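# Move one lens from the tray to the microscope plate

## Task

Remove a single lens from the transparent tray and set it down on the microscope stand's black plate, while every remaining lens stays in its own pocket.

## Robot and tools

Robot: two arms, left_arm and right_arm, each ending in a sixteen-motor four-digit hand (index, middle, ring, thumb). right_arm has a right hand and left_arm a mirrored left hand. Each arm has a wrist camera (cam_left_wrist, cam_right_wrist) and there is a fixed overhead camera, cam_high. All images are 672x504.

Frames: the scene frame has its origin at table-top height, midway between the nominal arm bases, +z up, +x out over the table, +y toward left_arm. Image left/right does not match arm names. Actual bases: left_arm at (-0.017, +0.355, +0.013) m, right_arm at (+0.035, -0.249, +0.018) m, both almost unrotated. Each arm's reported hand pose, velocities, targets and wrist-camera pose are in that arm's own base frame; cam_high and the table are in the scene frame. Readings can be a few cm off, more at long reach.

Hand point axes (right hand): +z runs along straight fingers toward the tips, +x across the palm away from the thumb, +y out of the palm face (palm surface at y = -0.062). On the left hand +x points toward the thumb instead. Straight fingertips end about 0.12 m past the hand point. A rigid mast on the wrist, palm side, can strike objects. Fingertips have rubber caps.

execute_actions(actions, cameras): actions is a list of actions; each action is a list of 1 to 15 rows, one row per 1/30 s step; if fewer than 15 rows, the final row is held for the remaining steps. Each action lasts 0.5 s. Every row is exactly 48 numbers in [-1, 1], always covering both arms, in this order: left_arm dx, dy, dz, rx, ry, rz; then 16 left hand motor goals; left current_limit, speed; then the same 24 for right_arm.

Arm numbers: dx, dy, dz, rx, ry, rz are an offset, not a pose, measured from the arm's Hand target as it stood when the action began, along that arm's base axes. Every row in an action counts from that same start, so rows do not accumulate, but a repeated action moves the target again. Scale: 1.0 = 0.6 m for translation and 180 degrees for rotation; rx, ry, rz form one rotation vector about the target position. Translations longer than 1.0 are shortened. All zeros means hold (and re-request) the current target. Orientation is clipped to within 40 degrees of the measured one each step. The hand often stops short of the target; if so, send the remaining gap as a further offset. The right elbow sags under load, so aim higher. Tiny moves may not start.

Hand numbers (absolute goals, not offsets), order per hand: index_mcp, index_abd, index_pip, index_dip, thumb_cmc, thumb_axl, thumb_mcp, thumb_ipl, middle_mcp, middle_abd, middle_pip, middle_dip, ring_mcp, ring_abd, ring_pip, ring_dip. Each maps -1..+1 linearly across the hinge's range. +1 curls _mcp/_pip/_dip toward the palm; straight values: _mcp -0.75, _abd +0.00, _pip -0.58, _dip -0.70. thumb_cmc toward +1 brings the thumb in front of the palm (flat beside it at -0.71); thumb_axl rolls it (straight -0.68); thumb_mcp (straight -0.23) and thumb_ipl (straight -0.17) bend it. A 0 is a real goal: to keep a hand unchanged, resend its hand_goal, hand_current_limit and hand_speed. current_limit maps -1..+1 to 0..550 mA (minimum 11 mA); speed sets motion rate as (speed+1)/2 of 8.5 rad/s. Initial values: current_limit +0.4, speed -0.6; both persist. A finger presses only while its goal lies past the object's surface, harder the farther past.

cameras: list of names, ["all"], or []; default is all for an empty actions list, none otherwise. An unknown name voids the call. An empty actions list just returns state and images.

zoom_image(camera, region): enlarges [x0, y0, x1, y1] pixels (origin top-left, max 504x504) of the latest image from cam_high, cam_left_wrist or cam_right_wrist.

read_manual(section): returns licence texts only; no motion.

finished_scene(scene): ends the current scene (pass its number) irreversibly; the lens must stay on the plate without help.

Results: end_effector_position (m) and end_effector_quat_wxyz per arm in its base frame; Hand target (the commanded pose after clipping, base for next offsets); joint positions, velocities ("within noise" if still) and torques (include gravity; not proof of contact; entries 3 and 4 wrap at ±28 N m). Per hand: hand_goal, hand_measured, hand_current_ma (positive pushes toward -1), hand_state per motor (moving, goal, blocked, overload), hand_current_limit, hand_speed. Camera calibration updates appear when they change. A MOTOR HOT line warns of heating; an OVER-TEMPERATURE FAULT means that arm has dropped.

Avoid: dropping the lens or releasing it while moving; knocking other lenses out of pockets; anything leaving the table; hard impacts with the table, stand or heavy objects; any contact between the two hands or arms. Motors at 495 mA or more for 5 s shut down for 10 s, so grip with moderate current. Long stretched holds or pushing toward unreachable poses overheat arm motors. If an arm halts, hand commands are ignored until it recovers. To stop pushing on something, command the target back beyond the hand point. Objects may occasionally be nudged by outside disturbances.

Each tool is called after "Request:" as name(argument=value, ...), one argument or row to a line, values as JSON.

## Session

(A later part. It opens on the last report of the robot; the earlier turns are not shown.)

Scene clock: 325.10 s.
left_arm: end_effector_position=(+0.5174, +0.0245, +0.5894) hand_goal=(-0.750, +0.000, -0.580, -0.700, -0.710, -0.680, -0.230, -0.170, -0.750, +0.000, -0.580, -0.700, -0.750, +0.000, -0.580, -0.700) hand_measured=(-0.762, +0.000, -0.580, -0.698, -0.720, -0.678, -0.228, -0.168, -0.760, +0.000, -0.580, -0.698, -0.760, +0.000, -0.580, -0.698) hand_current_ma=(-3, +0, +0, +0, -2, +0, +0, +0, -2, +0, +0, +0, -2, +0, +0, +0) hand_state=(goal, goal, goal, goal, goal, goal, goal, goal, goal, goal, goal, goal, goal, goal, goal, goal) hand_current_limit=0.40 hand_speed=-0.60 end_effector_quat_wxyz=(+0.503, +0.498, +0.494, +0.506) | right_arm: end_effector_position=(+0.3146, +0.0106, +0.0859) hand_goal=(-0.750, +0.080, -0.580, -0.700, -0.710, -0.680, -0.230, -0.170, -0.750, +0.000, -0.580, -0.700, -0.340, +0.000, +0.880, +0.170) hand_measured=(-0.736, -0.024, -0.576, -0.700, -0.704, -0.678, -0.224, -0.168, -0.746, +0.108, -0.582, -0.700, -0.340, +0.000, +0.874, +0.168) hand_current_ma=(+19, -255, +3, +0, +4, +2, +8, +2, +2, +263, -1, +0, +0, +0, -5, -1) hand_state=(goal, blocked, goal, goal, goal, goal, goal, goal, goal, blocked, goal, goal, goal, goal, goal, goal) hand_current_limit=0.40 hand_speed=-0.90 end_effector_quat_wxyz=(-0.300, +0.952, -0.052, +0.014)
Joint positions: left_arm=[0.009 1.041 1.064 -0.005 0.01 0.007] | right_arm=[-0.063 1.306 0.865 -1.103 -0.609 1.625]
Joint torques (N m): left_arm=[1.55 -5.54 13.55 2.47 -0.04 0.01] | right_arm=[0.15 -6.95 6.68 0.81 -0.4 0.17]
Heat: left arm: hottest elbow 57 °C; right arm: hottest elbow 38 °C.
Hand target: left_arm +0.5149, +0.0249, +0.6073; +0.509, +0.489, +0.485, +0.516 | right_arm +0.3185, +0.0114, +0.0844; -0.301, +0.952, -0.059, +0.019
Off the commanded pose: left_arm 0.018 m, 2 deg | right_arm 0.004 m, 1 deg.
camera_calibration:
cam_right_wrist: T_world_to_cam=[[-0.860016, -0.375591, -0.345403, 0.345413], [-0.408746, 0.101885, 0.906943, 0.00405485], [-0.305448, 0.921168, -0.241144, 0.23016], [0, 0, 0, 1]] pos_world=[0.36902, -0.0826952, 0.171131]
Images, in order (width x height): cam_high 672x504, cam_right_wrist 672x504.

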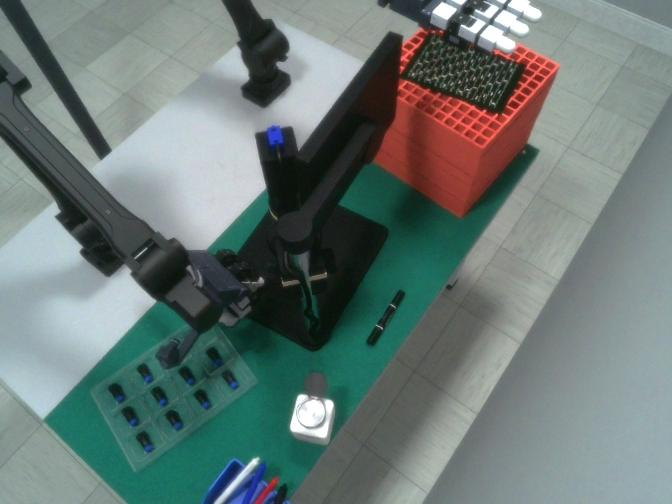

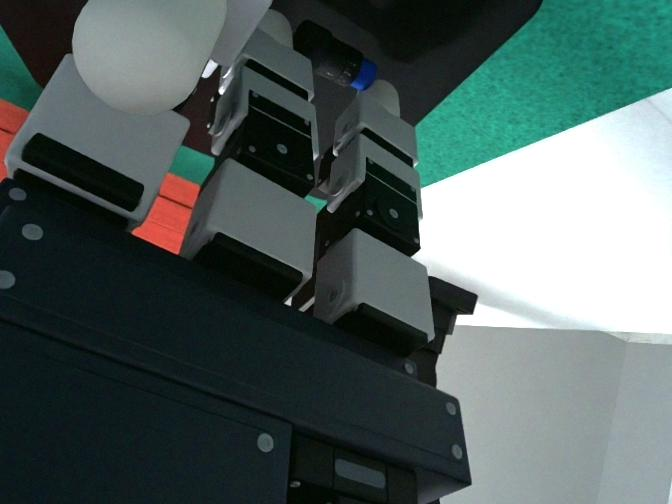

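Request:
execute_actions(
  actions=[
    [[0,0,0,0,0,0,-0.75,0,-0.58,-0.7,-0.71,-0.68,-0.23,-0.17,-0.75,0,-0.58,-0.7,-0.75,0,-0.58,-0.7,0.4,-0.6,0,0,-0.02,0,0,0,-0.75,0.08,-0.58,-0.7,-0.71,-0.68,-0.23,-0.17,-0.75,0.0,-0.58,-0.7,-0.34,0,0.88,0.17,0.4,-0.9]],
  ],
  cameras=[],
)

Request:
execute_actions(
  actions=[
    [[0,0,0,0,0,0,-0.75,0,-0.58,-0.7,-0.71,-0.68,-0.23,-0.17,-0.75,0,-0.58,-0.7,-0.75,0,-0.58,-0.7,0.4,-0.6,0,0,-0.011,0,0,0,-0.75,0.08,-0.58,-0.7,-0.71,-0.68,-0.23,-0.17,-0.75,0.0,-0.58,-0.7,-0.34,0,0.88,0.17,0.4,-0.9]],
  ],
  cameras=["cam_right_wrist"],
)

Request:
zoom_image(
  camera="cam_right_wrist",
  region=[230, 0, 530, 180],
)

Scene clock: 328.63 s.
left_arm: end_effector_position=(+0.5174, +0.0245, +0.5894) hand_goal=(-0.750, +0.000, -0.580, -0.700, -0.710, -0.680, -0.230, -0.170, -0.750, +0.000, -0.580, -0.700, -0.750, +0.000, -0.580, -0.700) hand_measured=(-0.762, +0.000, -0.580, -0.698, -0.720, -0.678, -0.228, -0.168, -0.760, +0.000, -0.580, -0.698, -0.760, +0.000, -0.580, -0.698) hand_current_ma=(-3, +0, +0, +0, -2, +0, +0, +0, -2, +0, +0, +0, -2, +0, +0, +0) hand_state=(goal, goal, goal, goal, goal, goal, goal, goal, goal, goal, goal, goal, goal, goal, goal, goal) hand_current_limit=0.40 hand_speed=-0.60 end_effector_quat_wxyz=(+0.503, +0.498, +0.494, +0.506) | right_arm: end_effector_position=(+0.3159, +0.0105, +0.0755) hand_goal=(-0.750, +0.080, -0.580, -0.700, -0.710, -0.680, -0.230, -0.170, -0.750, +0.000, -0.580, -0.700, -0.340, +0.000, +0.880, +0.170) hand_measured=(-0.736, -0.024, -0.576, -0.700, -0.704, -0.678, -0.224, -0.168, -0.746, +0.108, -0.582, -0.700, -0.340, +0.000, +0.874, +0.168) hand_current_ma=(+19, -255, +3, +0, +4, +2, +8, +2, +2, +263, -1, +0, +0, +0, -5, -1) hand_state=(goal, blocked, goal, goal, goal, goal, goal, goal, goal, blocked, goal, goal, goal, goal, goal, goal) hand_current_limit=0.40 hand_speed=-0.90 end_effector_quat_wxyz=(-0.300, +0.952, -0.051, +0.016)
Joint positions: left_arm=[0.009 1.041 1.064 -0.005 0.01 0.007] | right_arm=[-0.063 1.32 0.847 -1.067 -0.609 1.625]
Joint torques (N m): left_arm=[1.67 -5.6 13.55 2.45 -0.05 0.02] | right_arm=[0.21 -6.71 6.38 0.81 -0.4 0.17]
Heat: left arm: hottest elbow 57 °C; right arm: hottest elbow 38 °C.
Hand target: left_arm +0.5149, +0.0249, +0.6073; +0.509, +0.489, +0.485, +0.516 | right_arm +0.3184, +0.0114, +0.0724; -0.301, +0.952, -0.059, +0.019
Off the commanded pose: left_arm 0.018 m, 2 deg | right_arm 0.004 m, 1 deg.
No camera images: "cameras" was empty.

Scene clock: 329.43 s.
left_arm: end_effector_position=(+0.5174, +0.0245, +0.5894) hand_goal=(-0.750, +0.000, -0.580, -0.700, -0.710, -0.680, -0.230, -0.170, -0.750, +0.000, -0.580, -0.700, -0.750, +0.000, -0.580, -0.700) hand_measured=(-0.762, +0.000, -0.580, -0.698, -0.720, -0.678, -0.228, -0.168, -0.760, +0.000, -0.580, -0.698, -0.760, +0.000, -0.580, -0.698) hand_current_ma=(-3, +0, +0, +0, -2, +0, +0, +0, -2, +0, +0, +0, -2, +0, +0, +0) hand_state=(goal, goal, goal, goal, goal, goal, goal, goal, goal, goal, goal, goal, goal, goal, goal, goal) hand_current_limit=0.40 hand_speed=-0.60 end_effector_quat_wxyz=(+0.503, +0.498, +0.494, +0.506) | right_arm: end_effector_position=(+0.3171, +0.0104, +0.0716) hand_goal=(-0.750, +0.080, -0.580, -0.700, -0.710, -0.680, -0.230, -0.170, -0.750, +0.000, -0.580, -0.700, -0.340, +0.000, +0.880, +0.170) hand_measured=(-0.740, -0.024, -0.578, -0.700, -0.704, -0.678, -0.224, -0.168, -0.750, +0.108, -0.582, -0.700, -0.340, +0.000, +0.874, +0.168) hand_current_ma=(+10, -255, +1, +0, +4, +2, +8, +2, +0, +263, -1, +0, +0, +0, -5, -1) hand_state=(goal, blocked, goal, goal, goal, goal, goal, goal, goal, blocked, goal, goal, goal, goal, goal, goal) hand_current_limit=0.40 hand_speed=-0.90 end_effector_quat_wxyz=(-0.300, +0.952, -0.051, +0.019)
Joint positions: left_arm=[0.009 1.041 1.064 -0.005 0.01 0.007] | right_arm=[-0.063 1.325 0.841 -1.05 -0.609 1.627]
Joint torques (N m): left_arm=[1.67 -5.54 13.56 2.45 -0.04 0.01] | right_arm=[0.26 -6.59 6.01 0.98 -0.39 0.14]
Heat: left arm: hottest elbow 57 °C; right arm: hottest elbow 38 °C.
Hand target: left_arm +0.5149, +0.0249, +0.6073; +0.509, +0.489, +0.485, +0.516 | right_arm +0.3185, +0.0114, +0.0658; -0.301, +0.952, -0.059, +0.019
Off the commanded pose: left_arm 0.018 m, 2 deg | right_arm 0.006 m, 1 deg.
camera_calibration:
cam_right_wrist: T_world_to_cam=[[-0.85696, -0.374756, -0.353805, 0.342312], [-0.417733, 0.102988, 0.902714, 0.0211322], [-0.30186, 0.921386, -0.244805, 0.226727], [0, 0, 0, 1]] pos_world=[0.370615, -0.0827959, 0.157539]
Images, in order (width x height): cam_right_wrist 672x504.

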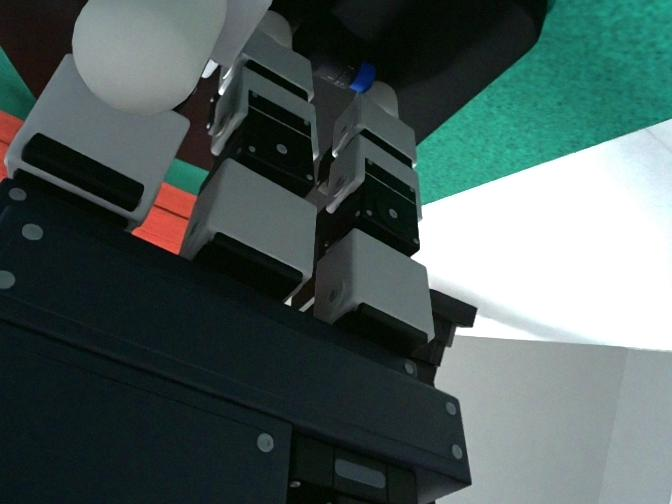

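Scaled by 1.680 from the camera's 672x504 image, which has a finer 960x720 frame.

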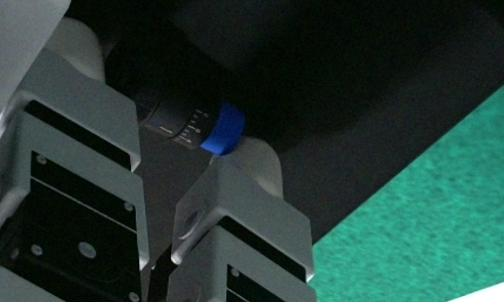

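Request:
execute_actions(
  actions=[
    [[0,0,0,0,0,0,-0.75,0,-0.58,-0.7,-0.71,-0.68,-0.23,-0.17,-0.75,0,-0.58,-0.7,-0.75,0,-0.58,-0.7,0.4,-0.6,0,0,0.006,0,0,0,-0.75,0.0,-0.58,-0.7,-0.71,-0.68,-0.23,-0.17,-0.75,0.085,-0.58,-0.7,-0.34,0,0.88,0.17,0.4,-0.95]],
    [[0,0,0,0,0,0,-0.75,0,-0.58,-0.7,-0.71,-0.68,-0.23,-0.17,-0.75,0,-0.58,-0.7,-0.75,0,-0.58,-0.7,0.4,-0.6,0,0,0,0,0,0,-0.75,-0.03,-0.58,-0.7,-0.71,-0.68,-0.23,-0.17,-0.75,0.11,-0.58,-0.7,-0.34,0,0.88,0.17,0.4,-0.98]],
    [[0,0,0,0,0,0,-0.75,0,-0.58,-0.7,-0.71,-0.68,-0.23,-0.17,-0.75,0,-0.58,-0.7,-0.75,0,-0.58,-0.7,0.4,-0.6,0,0,0,0,0,0,-0.75,-0.08,-0.58,-0.7,-0.71,-0.68,-0.23,-0.17,-0.75,0.16,-0.58,-0.7,-0.34,0,0.88,0.17,0.4,-0.98]],
  ],
  cameras=["cam_right_wrist"],
)

Request:
zoom_image(
  camera="cam_right_wrist",
  region=[230, 0, 530, 180],
)

Scene clock: 333.80 s.
left_arm: end_effector_position=(+0.5174, +0.0245, +0.5894) hand_goal=(-0.750, +0.000, -0.580, -0.700, -0.710, -0.680, -0.230, -0.170, -0.750, +0.000, -0.580, -0.700, -0.750, +0.000, -0.580, -0.700) hand_measured=(-0.762, +0.000, -0.580, -0.698, -0.720, -0.678, -0.228, -0.168, -0.760, +0.000, -0.580, -0.698, -0.760, +0.000, -0.580, -0.698) hand_current_ma=(-3, +0, +0, +0, -2, +0, +0, +0, -2, +0, +0, +0, -2, +0, +0, +0) hand_state=(goal, goal, goal, goal, goal, goal, goal, goal, goal, goal, goal, goal, goal, goal, goal, goal) hand_current_limit=0.40 hand_speed=-0.60 end_effector_quat_wxyz=(+0.503, +0.498, +0.494, +0.506) | right_arm: end_effector_position=(+0.3171, +0.0104, +0.0716) hand_goal=(-0.750, -0.080, -0.580, -0.700, -0.710, -0.680, -0.230, -0.170, -0.750, +0.160, -0.580, -0.700, -0.340, +0.000, +0.880, +0.170) hand_measured=(-0.742, -0.076, -0.578, -0.700, -0.704, -0.678, -0.224, -0.168, -0.748, +0.122, -0.582, -0.700, -0.340, +0.000, +0.874, +0.168) hand_current_ma=(+8, +3, +1, +0, +4, +2, +8, +2, +1, -58, -1, +0, +0, +0, -5, -1) hand_state=(goal, goal, goal, goal, goal, goal, goal, goal, goal, blocked, goal, goal, goal, goal, goal, goal) hand_current_limit=0.40 hand_speed=-0.98 end_effector_quat_wxyz=(-0.300, +0.952, -0.051, +0.019)
Joint positions: left_arm=[0.009 1.041 1.064 -0.005 0.01 0.007] | right_arm=[-0.063 1.325 0.841 -1.05 -0.609 1.627]
Joint torques (N m): left_arm=[1.61 -5.54 13.59 2.48 -0.05 0.02] | right_arm=[0.21 -6.83 6.45 0.5 -0.4 0.15]
Heat: left arm: hottest elbow 57 °C; right arm: hottest elbow 38 °C.
Hand target: left_arm +0.5149, +0.0249, +0.6073; +0.509, +0.489, +0.485, +0.516 | right_arm +0.3185, +0.0114, +0.0694; -0.301, +0.952, -0.059, +0.019
Off the commanded pose: left_arm 0.018 m, 2 deg | right_arm 0.003 m, 1 deg.
camera_calibration:
cam_right_wrist: T_world_to_cam=[[-0.85696, -0.374756, -0.353805, 0.342312], [-0.417733, 0.102988, 0.902714, 0.0211322], [-0.30186, 0.921386, -0.244805, 0.226727], [0, 0, 0, 1]] pos_world=[0.370615, -0.0827959, 0.157539]
Images, in order (width x height): cam_right_wrist 672x504.

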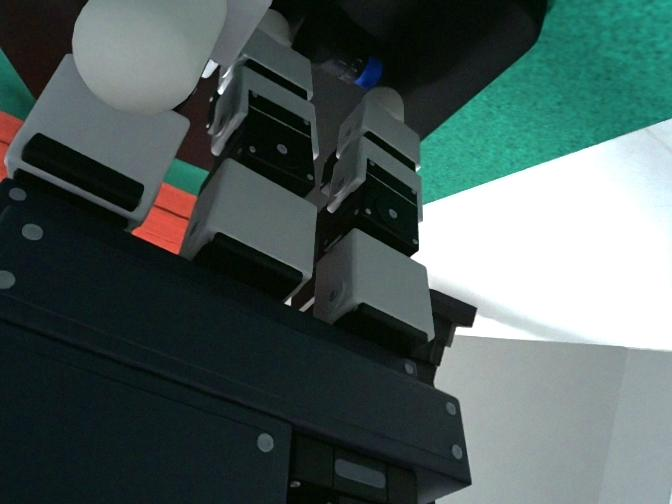

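Scaled by 1.680 from the camera's 672x504 image, which has a finer 960x720 frame.

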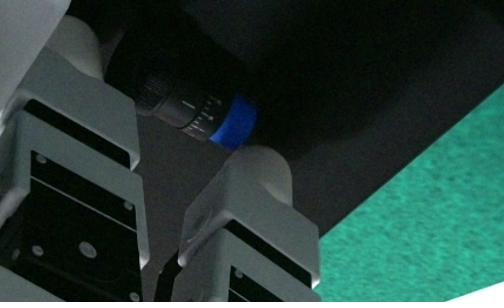

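Request:
execute_actions(
  actions=[
    [[0,0,0,0,0,0,-0.75,0,-0.58,-0.7,-0.71,-0.68,-0.23,-0.17,-0.75,0,-0.58,-0.7,-0.75,0,-0.58,-0.7,0.4,-0.6,0,0,0.004,0,0,0,-0.75,-0.12,-0.58,-0.7,-0.71,-0.68,-0.23,-0.17,-0.75,0.22,-0.58,-0.7,-0.34,0,0.88,0.17,0.4,-0.97]],
    [[0,0,0,0,0,0,-0.75,0,-0.58,-0.7,-0.71,-0.68,-0.23,-0.17,-0.75,0,-0.58,-0.7,-0.75,0,-0.58,-0.7,0.4,-0.6,0,0,0,0,0,0,-0.75,-0.17,-0.58,-0.7,-0.71,-0.68,-0.23,-0.17,-0.75,0.22,-0.58,-0.7,-0.34,0,0.88,0.17,0.4,-0.97]],
  ],
  cameras=["cam_right_wrist"],
)

Request:
zoom_image(
  camera="cam_right_wrist",
  region=[230, 0, 530, 180],
)

Scene clock: 337.77 s.
left_arm: end_effector_position=(+0.5174, +0.0245, +0.5894) hand_goal=(-0.750, +0.000, -0.580, -0.700, -0.710, -0.680, -0.230, -0.170, -0.750, +0.000, -0.580, -0.700, -0.750, +0.000, -0.580, -0.700) hand_measured=(-0.762, +0.000, -0.580, -0.698, -0.720, -0.678, -0.228, -0.168, -0.760, +0.000, -0.580, -0.698, -0.760, +0.000, -0.580, -0.698) hand_current_ma=(-3, +0, +0, +0, -2, +0, +0, +0, -2, +0, +0, +0, -2, +0, +0, +0) hand_state=(goal, goal, goal, goal, goal, goal, goal, goal, goal, goal, goal, goal, goal, goal, goal, goal) hand_current_limit=0.40 hand_speed=-0.60 end_effector_quat_wxyz=(+0.503, +0.498, +0.494, +0.506) | right_arm: end_effector_position=(+0.3166, +0.0105, +0.0717) hand_goal=(-0.750, -0.170, -0.580, -0.700, -0.710, -0.680, -0.230, -0.170, -0.750, +0.220, -0.580, -0.700, -0.340, +0.000, +0.880, +0.170) hand_measured=(-0.742, -0.164, -0.578, -0.700, -0.704, -0.678, -0.224, -0.168, -0.748, +0.130, -0.582, -0.700, -0.340, +0.000, +0.874, +0.168) hand_current_ma=(+8, +4, +1, +0, +4, +2, +8, +2, +1, -202, -1, +0, +0, +0, -5, -1) hand_state=(goal, goal, goal, goal, goal, goal, goal, goal, goal, blocked, goal, goal, goal, goal, goal, goal) hand_current_limit=0.40 hand_speed=-0.97 end_effector_quat_wxyz=(-0.300, +0.952, -0.052, +0.018)
Joint positions: left_arm=[0.009 1.041 1.064 -0.005 0.01 0.007] | right_arm=[-0.063 1.325 0.841 -1.051 -0.609 1.628]
Joint torques (N m): left_arm=[1.61 -5.71 13.56 2.45 -0.04 0.02] | right_arm=[0.26 -7.3 6.72 0.17 -0.39 0.13]
Heat: left arm: hottest elbow 57 °C; right arm: hottest elbow 38 °C.
Hand target: left_arm +0.5149, +0.0249, +0.6073; +0.509, +0.489, +0.485, +0.516 | right_arm +0.3185, +0.0114, +0.0718; -0.301, +0.952, -0.059, +0.019
Off the commanded pose: left_arm 0.018 m, 2 deg | right_arm 0.002 m, 1 deg.
camera_calibration:
cam_right_wrist: T_world_to_cam=[[-0.858282, -0.37357, -0.35185, 0.342128], [-0.415435, 0.103271, 0.903742, 0.0200275], [-0.301275, 0.921835, -0.24383, 0.22622], [0, 0, 0, 1]] pos_world=[0.370116, -0.082797, 0.157437]
Images, in order (width x height): cam_right_wrist 672x504.

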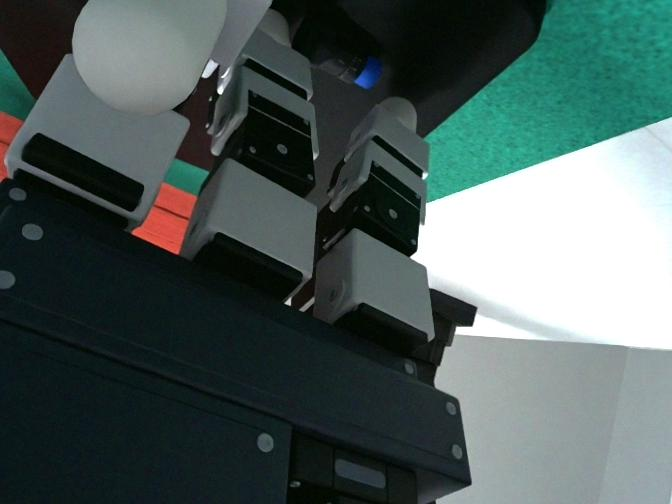

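Scaled by 1.680 from the camera's 672x504 image, which has a finer 960x720 frame.

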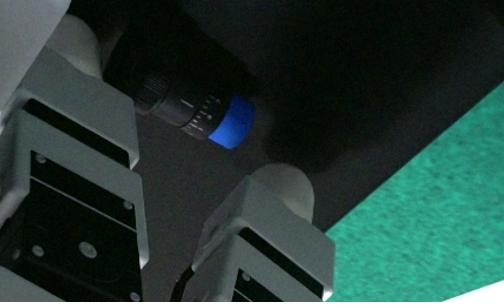

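Request:
execute_actions(
  actions=[
    [[0,0,0,0,0,0,-0.75,0,-0.58,-0.7,-0.71,-0.68,-0.23,-0.17,-0.75,0,-0.58,-0.7,-0.75,0,-0.58,-0.7,0.4,-0.6,0.01,0,0.029,0,-0.011,0,-0.75,-0.2,-0.58,-0.7,-0.71,-0.68,-0.23,-0.17,-0.75,0.14,-0.58,-0.7,-0.34,0,0.88,0.17,0.4,-0.97],[0,0,0,0,0,0,-0.75,0,-0.58,-0.7,-0.71,-0.68,-0.23,-0.17,-0.75,0,-0.58,-0.7,-0.75,0,-0.58,-0.7,0.4,-0.6,0.02,0,0.0588,0,-0.0223,0,-0.75,-0.2,-0.58,-0.7,-0.71,-0.68,-0.23,-0.17,-0.75,0.14,-0.58,-0.7,-0.34,0,0.88,0.17,0.4,-0.97]],
    [[0,0,0,0,0,0,-0.75,0,-0.58,-0.7,-0.71,-0.68,-0.23,-0.17,-0.75,0,-0.58,-0.7,-0.75,0,-0.58,-0.7,0.4,-0.6,0.004,0,0.03,0,0,0,-0.75,-0.2,-0.58,-0.7,-0.71,-0.68,-0.23,-0.17,-0.75,0.14,-0.58,-0.7,-0.34,0,0.88,0.17,0.4,-0.97]],
  ],
  cameras=["cam_right_wrist"],
)

Request:
zoom_image(
  camera="cam_right_wrist",
  region=[230, 0, 530, 180],
)

Scene clock: 344.07 s.
left_arm: end_effector_position=(+0.5174, +0.0245, +0.5894) hand_goal=(-0.750, +0.000, -0.580, -0.700, -0.710, -0.680, -0.230, -0.170, -0.750, +0.000, -0.580, -0.700, -0.750, +0.000, -0.580, -0.700) hand_measured=(-0.762, +0.000, -0.580, -0.698, -0.720, -0.678, -0.228, -0.168, -0.760, +0.000, -0.580, -0.698, -0.760, +0.000, -0.580, -0.698) hand_current_ma=(-3, +0, +0, +0, -2, +0, +0, +0, -2, +0, +0, +0, -2, +0, +0, +0) hand_state=(goal, goal, goal, goal, goal, goal, goal, goal, goal, goal, goal, goal, goal, goal, goal, goal) hand_current_limit=0.40 hand_speed=-0.60 end_effector_quat_wxyz=(+0.503, +0.498, +0.494, +0.506) | right_arm: end_effector_position=(+0.3144, +0.0107, +0.1017) hand_goal=(-0.750, -0.200, -0.580, -0.700, -0.710, -0.680, -0.230, -0.170, -0.750, +0.140, -0.580, -0.700, -0.340, +0.000, +0.880, +0.170) hand_measured=(-0.742, -0.194, -0.578, -0.700, -0.704, -0.678, -0.224, -0.168, -0.746, +0.142, -0.582, -0.700, -0.340, +0.000, +0.874, +0.168) hand_current_ma=(+8, +3, +1, +0, +4, +2, +8, +2, +4, +1, +0, +0, +0, +0, -5, -1) hand_state=(goal, goal, goal, goal, goal, goal, goal, goal, goal, goal, goal, goal, goal, goal, goal, goal) hand_current_limit=0.40 hand_speed=-0.97 end_effector_quat_wxyz=(-0.300, +0.952, -0.049, +0.028)
Joint positions: left_arm=[0.009 1.041 1.064 -0.005 0.01 0.007] | right_arm=[-0.063 1.263 0.874 -1.123 -0.609 1.628]
Joint torques (N m): left_arm=[1.73 -5.66 13.57 2.45 -0.05 0.01] | right_arm=[0.21 -7.94 10.93 -0.57 -0.55 0.14]
Heat: left arm: hottest elbow 57 °C; right arm: hottest elbow 38 °C.
Hand target: left_arm +0.5149, +0.0249, +0.6073; +0.509, +0.489, +0.485, +0.516 | right_arm +0.3328, +0.0114, +0.1251; -0.303, +0.950, -0.048, +0.052
Off the commanded pose: left_arm 0.018 m, 2 deg | right_arm 0.030 m, 3 deg.
camera_calibration:
cam_right_wrist: T_world_to_cam=[[-0.850157, -0.374082, -0.370536, 0.350203], [-0.435676, 0.104609, 0.894004, -0.000648322], [-0.295669, 0.921477, -0.251912, 0.231877], [0, 0, 0, 1]] pos_world=[0.366004, -0.0825962, 0.188755]
Images, in order (width x height): cam_right_wrist 672x504.

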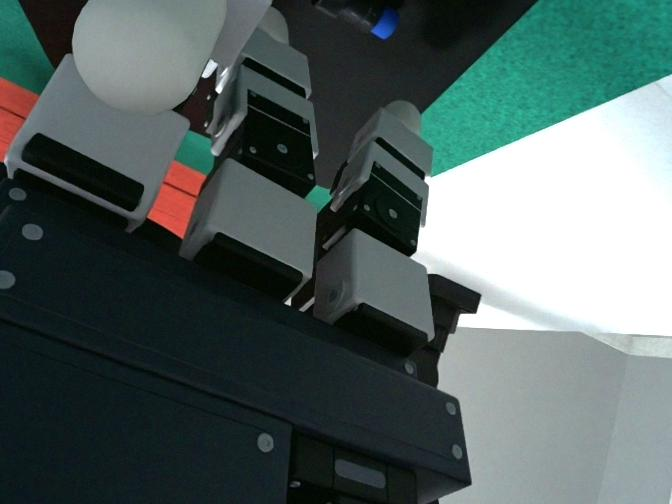

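Scaled by 1.680 from the camera's 672x504 image, which has a finer 960x720 frame.

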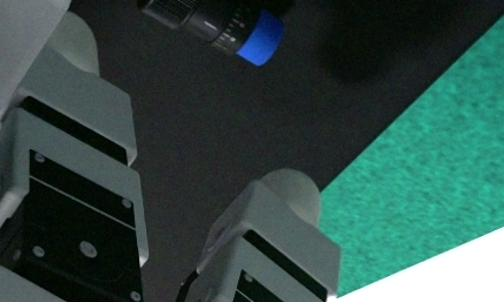

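Request:
execute_actions(
  actions=[
    [[0,0,0,0,0,0,-0.75,0,-0.58,-0.7,-0.71,-0.68,-0.23,-0.17,-0.75,0,-0.58,-0.7,-0.75,0,-0.58,-0.7,0.4,-0.6,0,-0.05,0.03,0,0,0,-0.75,-0.1,-0.58,-0.7,-0.71,-0.68,-0.23,-0.17,-0.75,0.1,-0.58,-0.7,-0.34,0,0.88,0.17,0.4,-0.9],[0,0,0,0,0,0,-0.75,0,-0.58,-0.7,-0.71,-0.68,-0.23,-0.17,-0.75,0,-0.58,-0.7,-0.75,0,-0.58,-0.7,0.4,-0.6,0,-0.12,0.06,0,0,0,-0.75,0,-0.58,-0.7,-0.71,-0.68,-0.23,-0.17,-0.75,0,-0.58,-0.7,-0.34,0,0.88,0.17,0.4,-0.9]],
    [[0,0,0,0,0,0,-0.75,0,-0.58,-0.7,-0.71,-0.68,-0.23,-0.17,-0.75,0,-0.58,-0.7,-0.75,0,-0.58,-0.7,0.4,-0.6,-0.05,-0.12,0.03,0,0,0,-0.75,0,-0.58,-0.7,-0.71,-0.68,-0.23,-0.17,-0.75,0,-0.58,-0.7,-0.34,0,0.88,0.17,0.4,-0.9]],
  ],
  cameras=["cam_high","cam_right_wrist"],
)

Request:
zoom_image(
  camera="cam_high",
  region=[150, 220, 350, 420],
)

Scene clock: 348.83 s.
left_arm: end_effector_position=(+0.5174, +0.0245, +0.5894) hand_goal=(-0.750, +0.000, -0.580, -0.700, -0.710, -0.680, -0.230, -0.170, -0.750, +0.000, -0.580, -0.700, -0.750, +0.000, -0.580, -0.700) hand_measured=(-0.762, +0.000, -0.580, -0.698, -0.720, -0.678, -0.228, -0.168, -0.760, +0.000, -0.580, -0.698, -0.760, +0.000, -0.580, -0.698) hand_current_ma=(-3, +0, +0, +0, -2, +0, +0, +0, -2, +0, +0, +0, -2, +0, +0, +0) hand_state=(goal, goal, goal, goal, goal, goal, goal, goal, goal, goal, goal, goal, goal, goal, goal, goal) hand_current_limit=0.40 hand_speed=-0.60 end_effector_quat_wxyz=(+0.503, +0.498, +0.494, +0.506) | right_arm: end_effector_position=(+0.2892, -0.1265, +0.1617) hand_goal=(-0.750, +0.000, -0.580, -0.700, -0.710, -0.680, -0.230, -0.170, -0.750, +0.000, -0.580, -0.700, -0.340, +0.000, +0.880, +0.170) hand_measured=(-0.742, -0.004, -0.578, -0.700, -0.704, -0.678, -0.224, -0.168, -0.742, +0.002, -0.580, -0.700, -0.340, +0.000, +0.874, +0.168) hand_current_ma=(+7, -2, +1, +0, +4, +2, +8, +2, +7, +1, +0, +0, +0, +0, -5, -1) hand_state=(goal, goal, goal, goal, goal, goal, goal, goal, goal, goal, goal, goal, goal, goal, goal, goal) hand_current_limit=0.40 hand_speed=-0.90 end_effector_quat_wxyz=(-0.302, +0.951, -0.056, +0.038)
Joint positions: left_arm=[0.009 1.041 1.064 -0.005 0.01 0.007] | right_arm=[-0.486 1.294 1.062 -1.547 -0.586 1.139]
Joint torques (N m): left_arm=[1.49 -5.66 13.6 2.44 -0.05 0.01] | right_arm=[-0.26 -6.59 11.04 -1.1 -0.7 -0.21]
Heat: left arm: hottest elbow 57 °C; right arm: hottest elbow 39 °C.
Hand target: left_arm +0.5149, +0.0249, +0.6073; +0.509, +0.489, +0.485, +0.516 | right_arm +0.3028, -0.1327, +0.1791; -0.303, +0.950, -0.048, +0.052
Off the commanded pose: left_arm 0.018 m, 2 deg | right_arm 0.023 m, 2 deg.
camera_calibration:
cam_right_wrist: T_world_to_cam=[[-0.851908, -0.35588, -0.38419, 0.304724], [-0.446325, 0.109636, 0.88813, -0.0462491], [-0.273946, 0.928078, -0.252238, 0.360454], [0, 0, 0, 1]] pos_world=[0.3377, -0.221014, 0.249067]
Images, in order (width x height): cam_high 672x504, cam_right_wrist 672x504.

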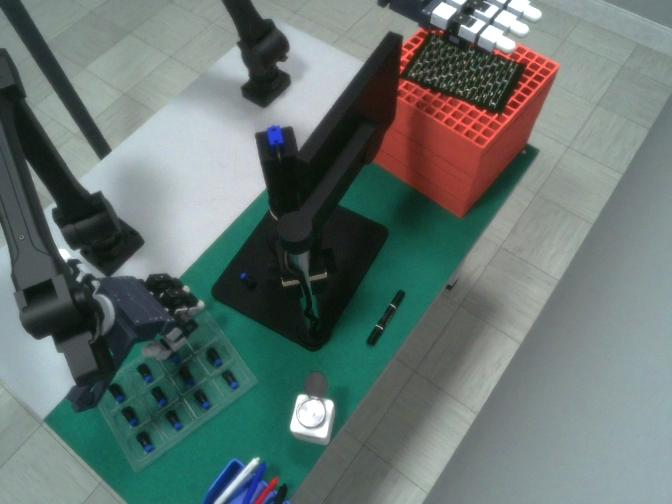

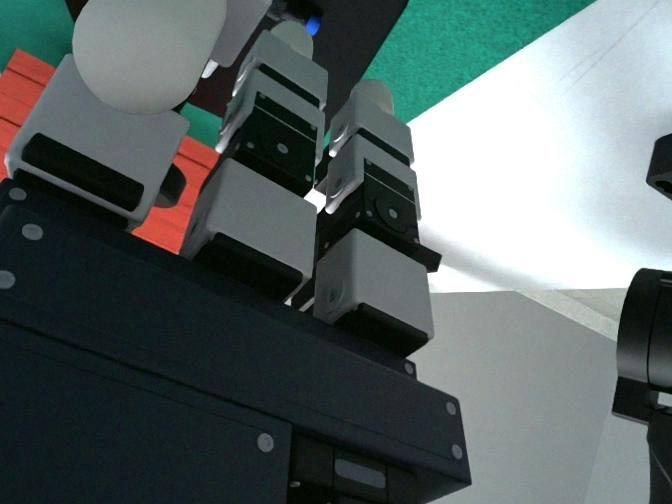

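Scaled by 2.520 from the camera's 672x504 image, which has a finer 960x720 frame.

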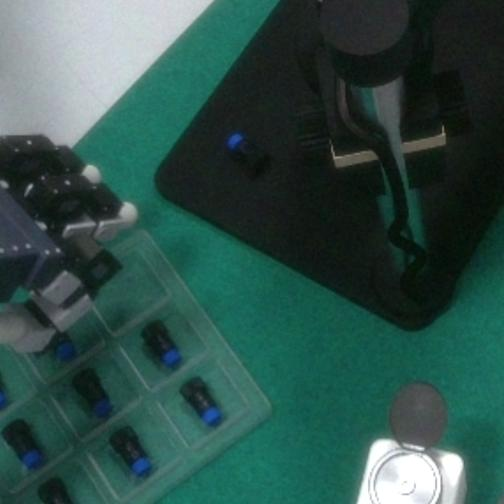

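Request:
execute_actions(
  actions=[],
  cameras=["cam_high"],
)

Request:
zoom_image(
  camera="cam_high",
  region=[150, 220, 350, 420],
)

Scene clock: 349.93 s.
left_arm: end_effector_position=(+0.5174, +0.0245, +0.5894) hand_goal=(-0.750, +0.000, -0.580, -0.700, -0.710, -0.680, -0.230, -0.170, -0.750, +0.000, -0.580, -0.700, -0.750, +0.000, -0.580, -0.700) hand_measured=(-0.762, +0.000, -0.580, -0.698, -0.720, -0.678, -0.228, -0.168, -0.760, +0.000, -0.580, -0.698, -0.760, +0.000, -0.580, -0.698) hand_current_ma=(-3, +0, +0, +0, -2, +0, +0, +0, -2, +0, +0, +0, -2, +0, +0, +0) hand_state=(goal, goal, goal, goal, goal, goal, goal, goal, goal, goal, goal, goal, goal, goal, goal, goal) hand_current_limit=0.40 hand_speed=-0.60 end_effector_quat_wxyz=(+0.503, +0.498, +0.494, +0.506) | right_arm: end_effector_position=(+0.2892, -0.1265, +0.1617) hand_goal=(-0.750, +0.000, -0.580, -0.700, -0.710, -0.680, -0.230, -0.170, -0.750, +0.000, -0.580, -0.700, -0.340, +0.000, +0.880, +0.170) hand_measured=(-0.742, -0.004, -0.578, -0.700, -0.704, -0.678, -0.224, -0.168, -0.742, +0.002, -0.580, -0.700, -0.340, +0.000, +0.874, +0.168) hand_current_ma=(+7, -2, +1, +0, +4, +2, +8, +2, +7, +1, +0, +0, +0, +0, -5, -1) hand_state=(goal, goal, goal, goal, goal, goal, goal, goal, goal, goal, goal, goal, goal, goal, goal, goal) hand_current_limit=0.40 hand_speed=-0.90 end_effector_quat_wxyz=(-0.302, +0.951, -0.056, +0.038)
Joint positions: left_arm=[0.009 1.041 1.064 -0.005 0.01 0.007] | right_arm=[-0.486 1.294 1.062 -1.547 -0.586 1.139]
Joint velocities: within noise
Joint torques (N m): left_arm=[1.67 -5.66 13.56 2.43 -0.04 0] | right_arm=[-0.15 -6.71 11.06 -1.14 -0.69 -0.2]
Heat: left arm: hottest elbow 57 °C; right arm: hottest elbow 39 °C.
Hand target: left_arm +0.5149, +0.0249, +0.6073; +0.509, +0.489, +0.485, +0.516 | right_arm +0.3028, -0.1327, +0.1791; -0.303, +0.950, -0.048, +0.052
Off the commanded pose: left_arm 0.018 m, 2 deg | right_arm 0.023 m, 2 deg.
Images, in order (width x height): cam_high 672x504.

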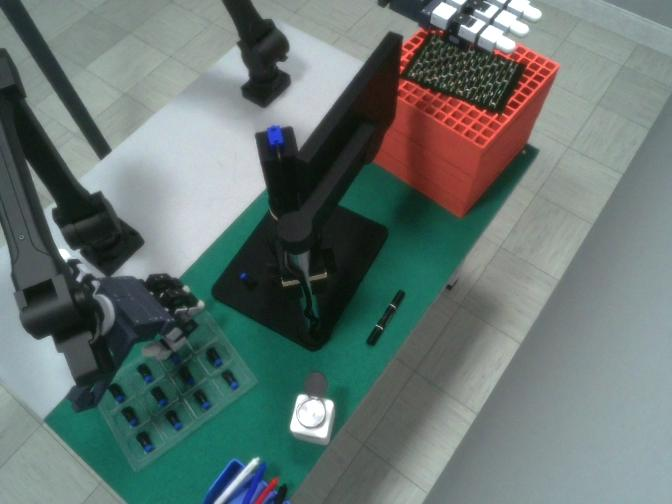

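Scaled by 2.520 from the camera's 672x504 image, which has a finer 960x720 frame.

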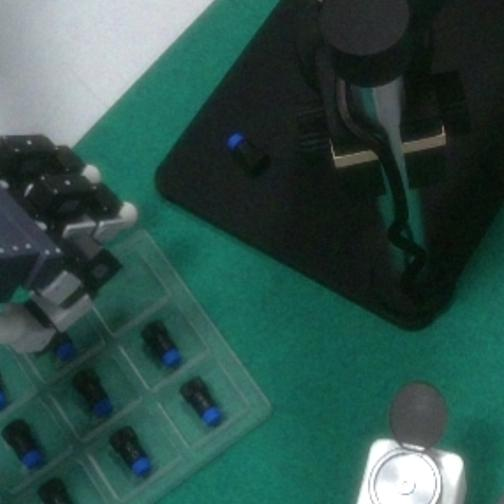

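Request:
finished_scene(
  scene=2,
)

The scene is finished: the task was done.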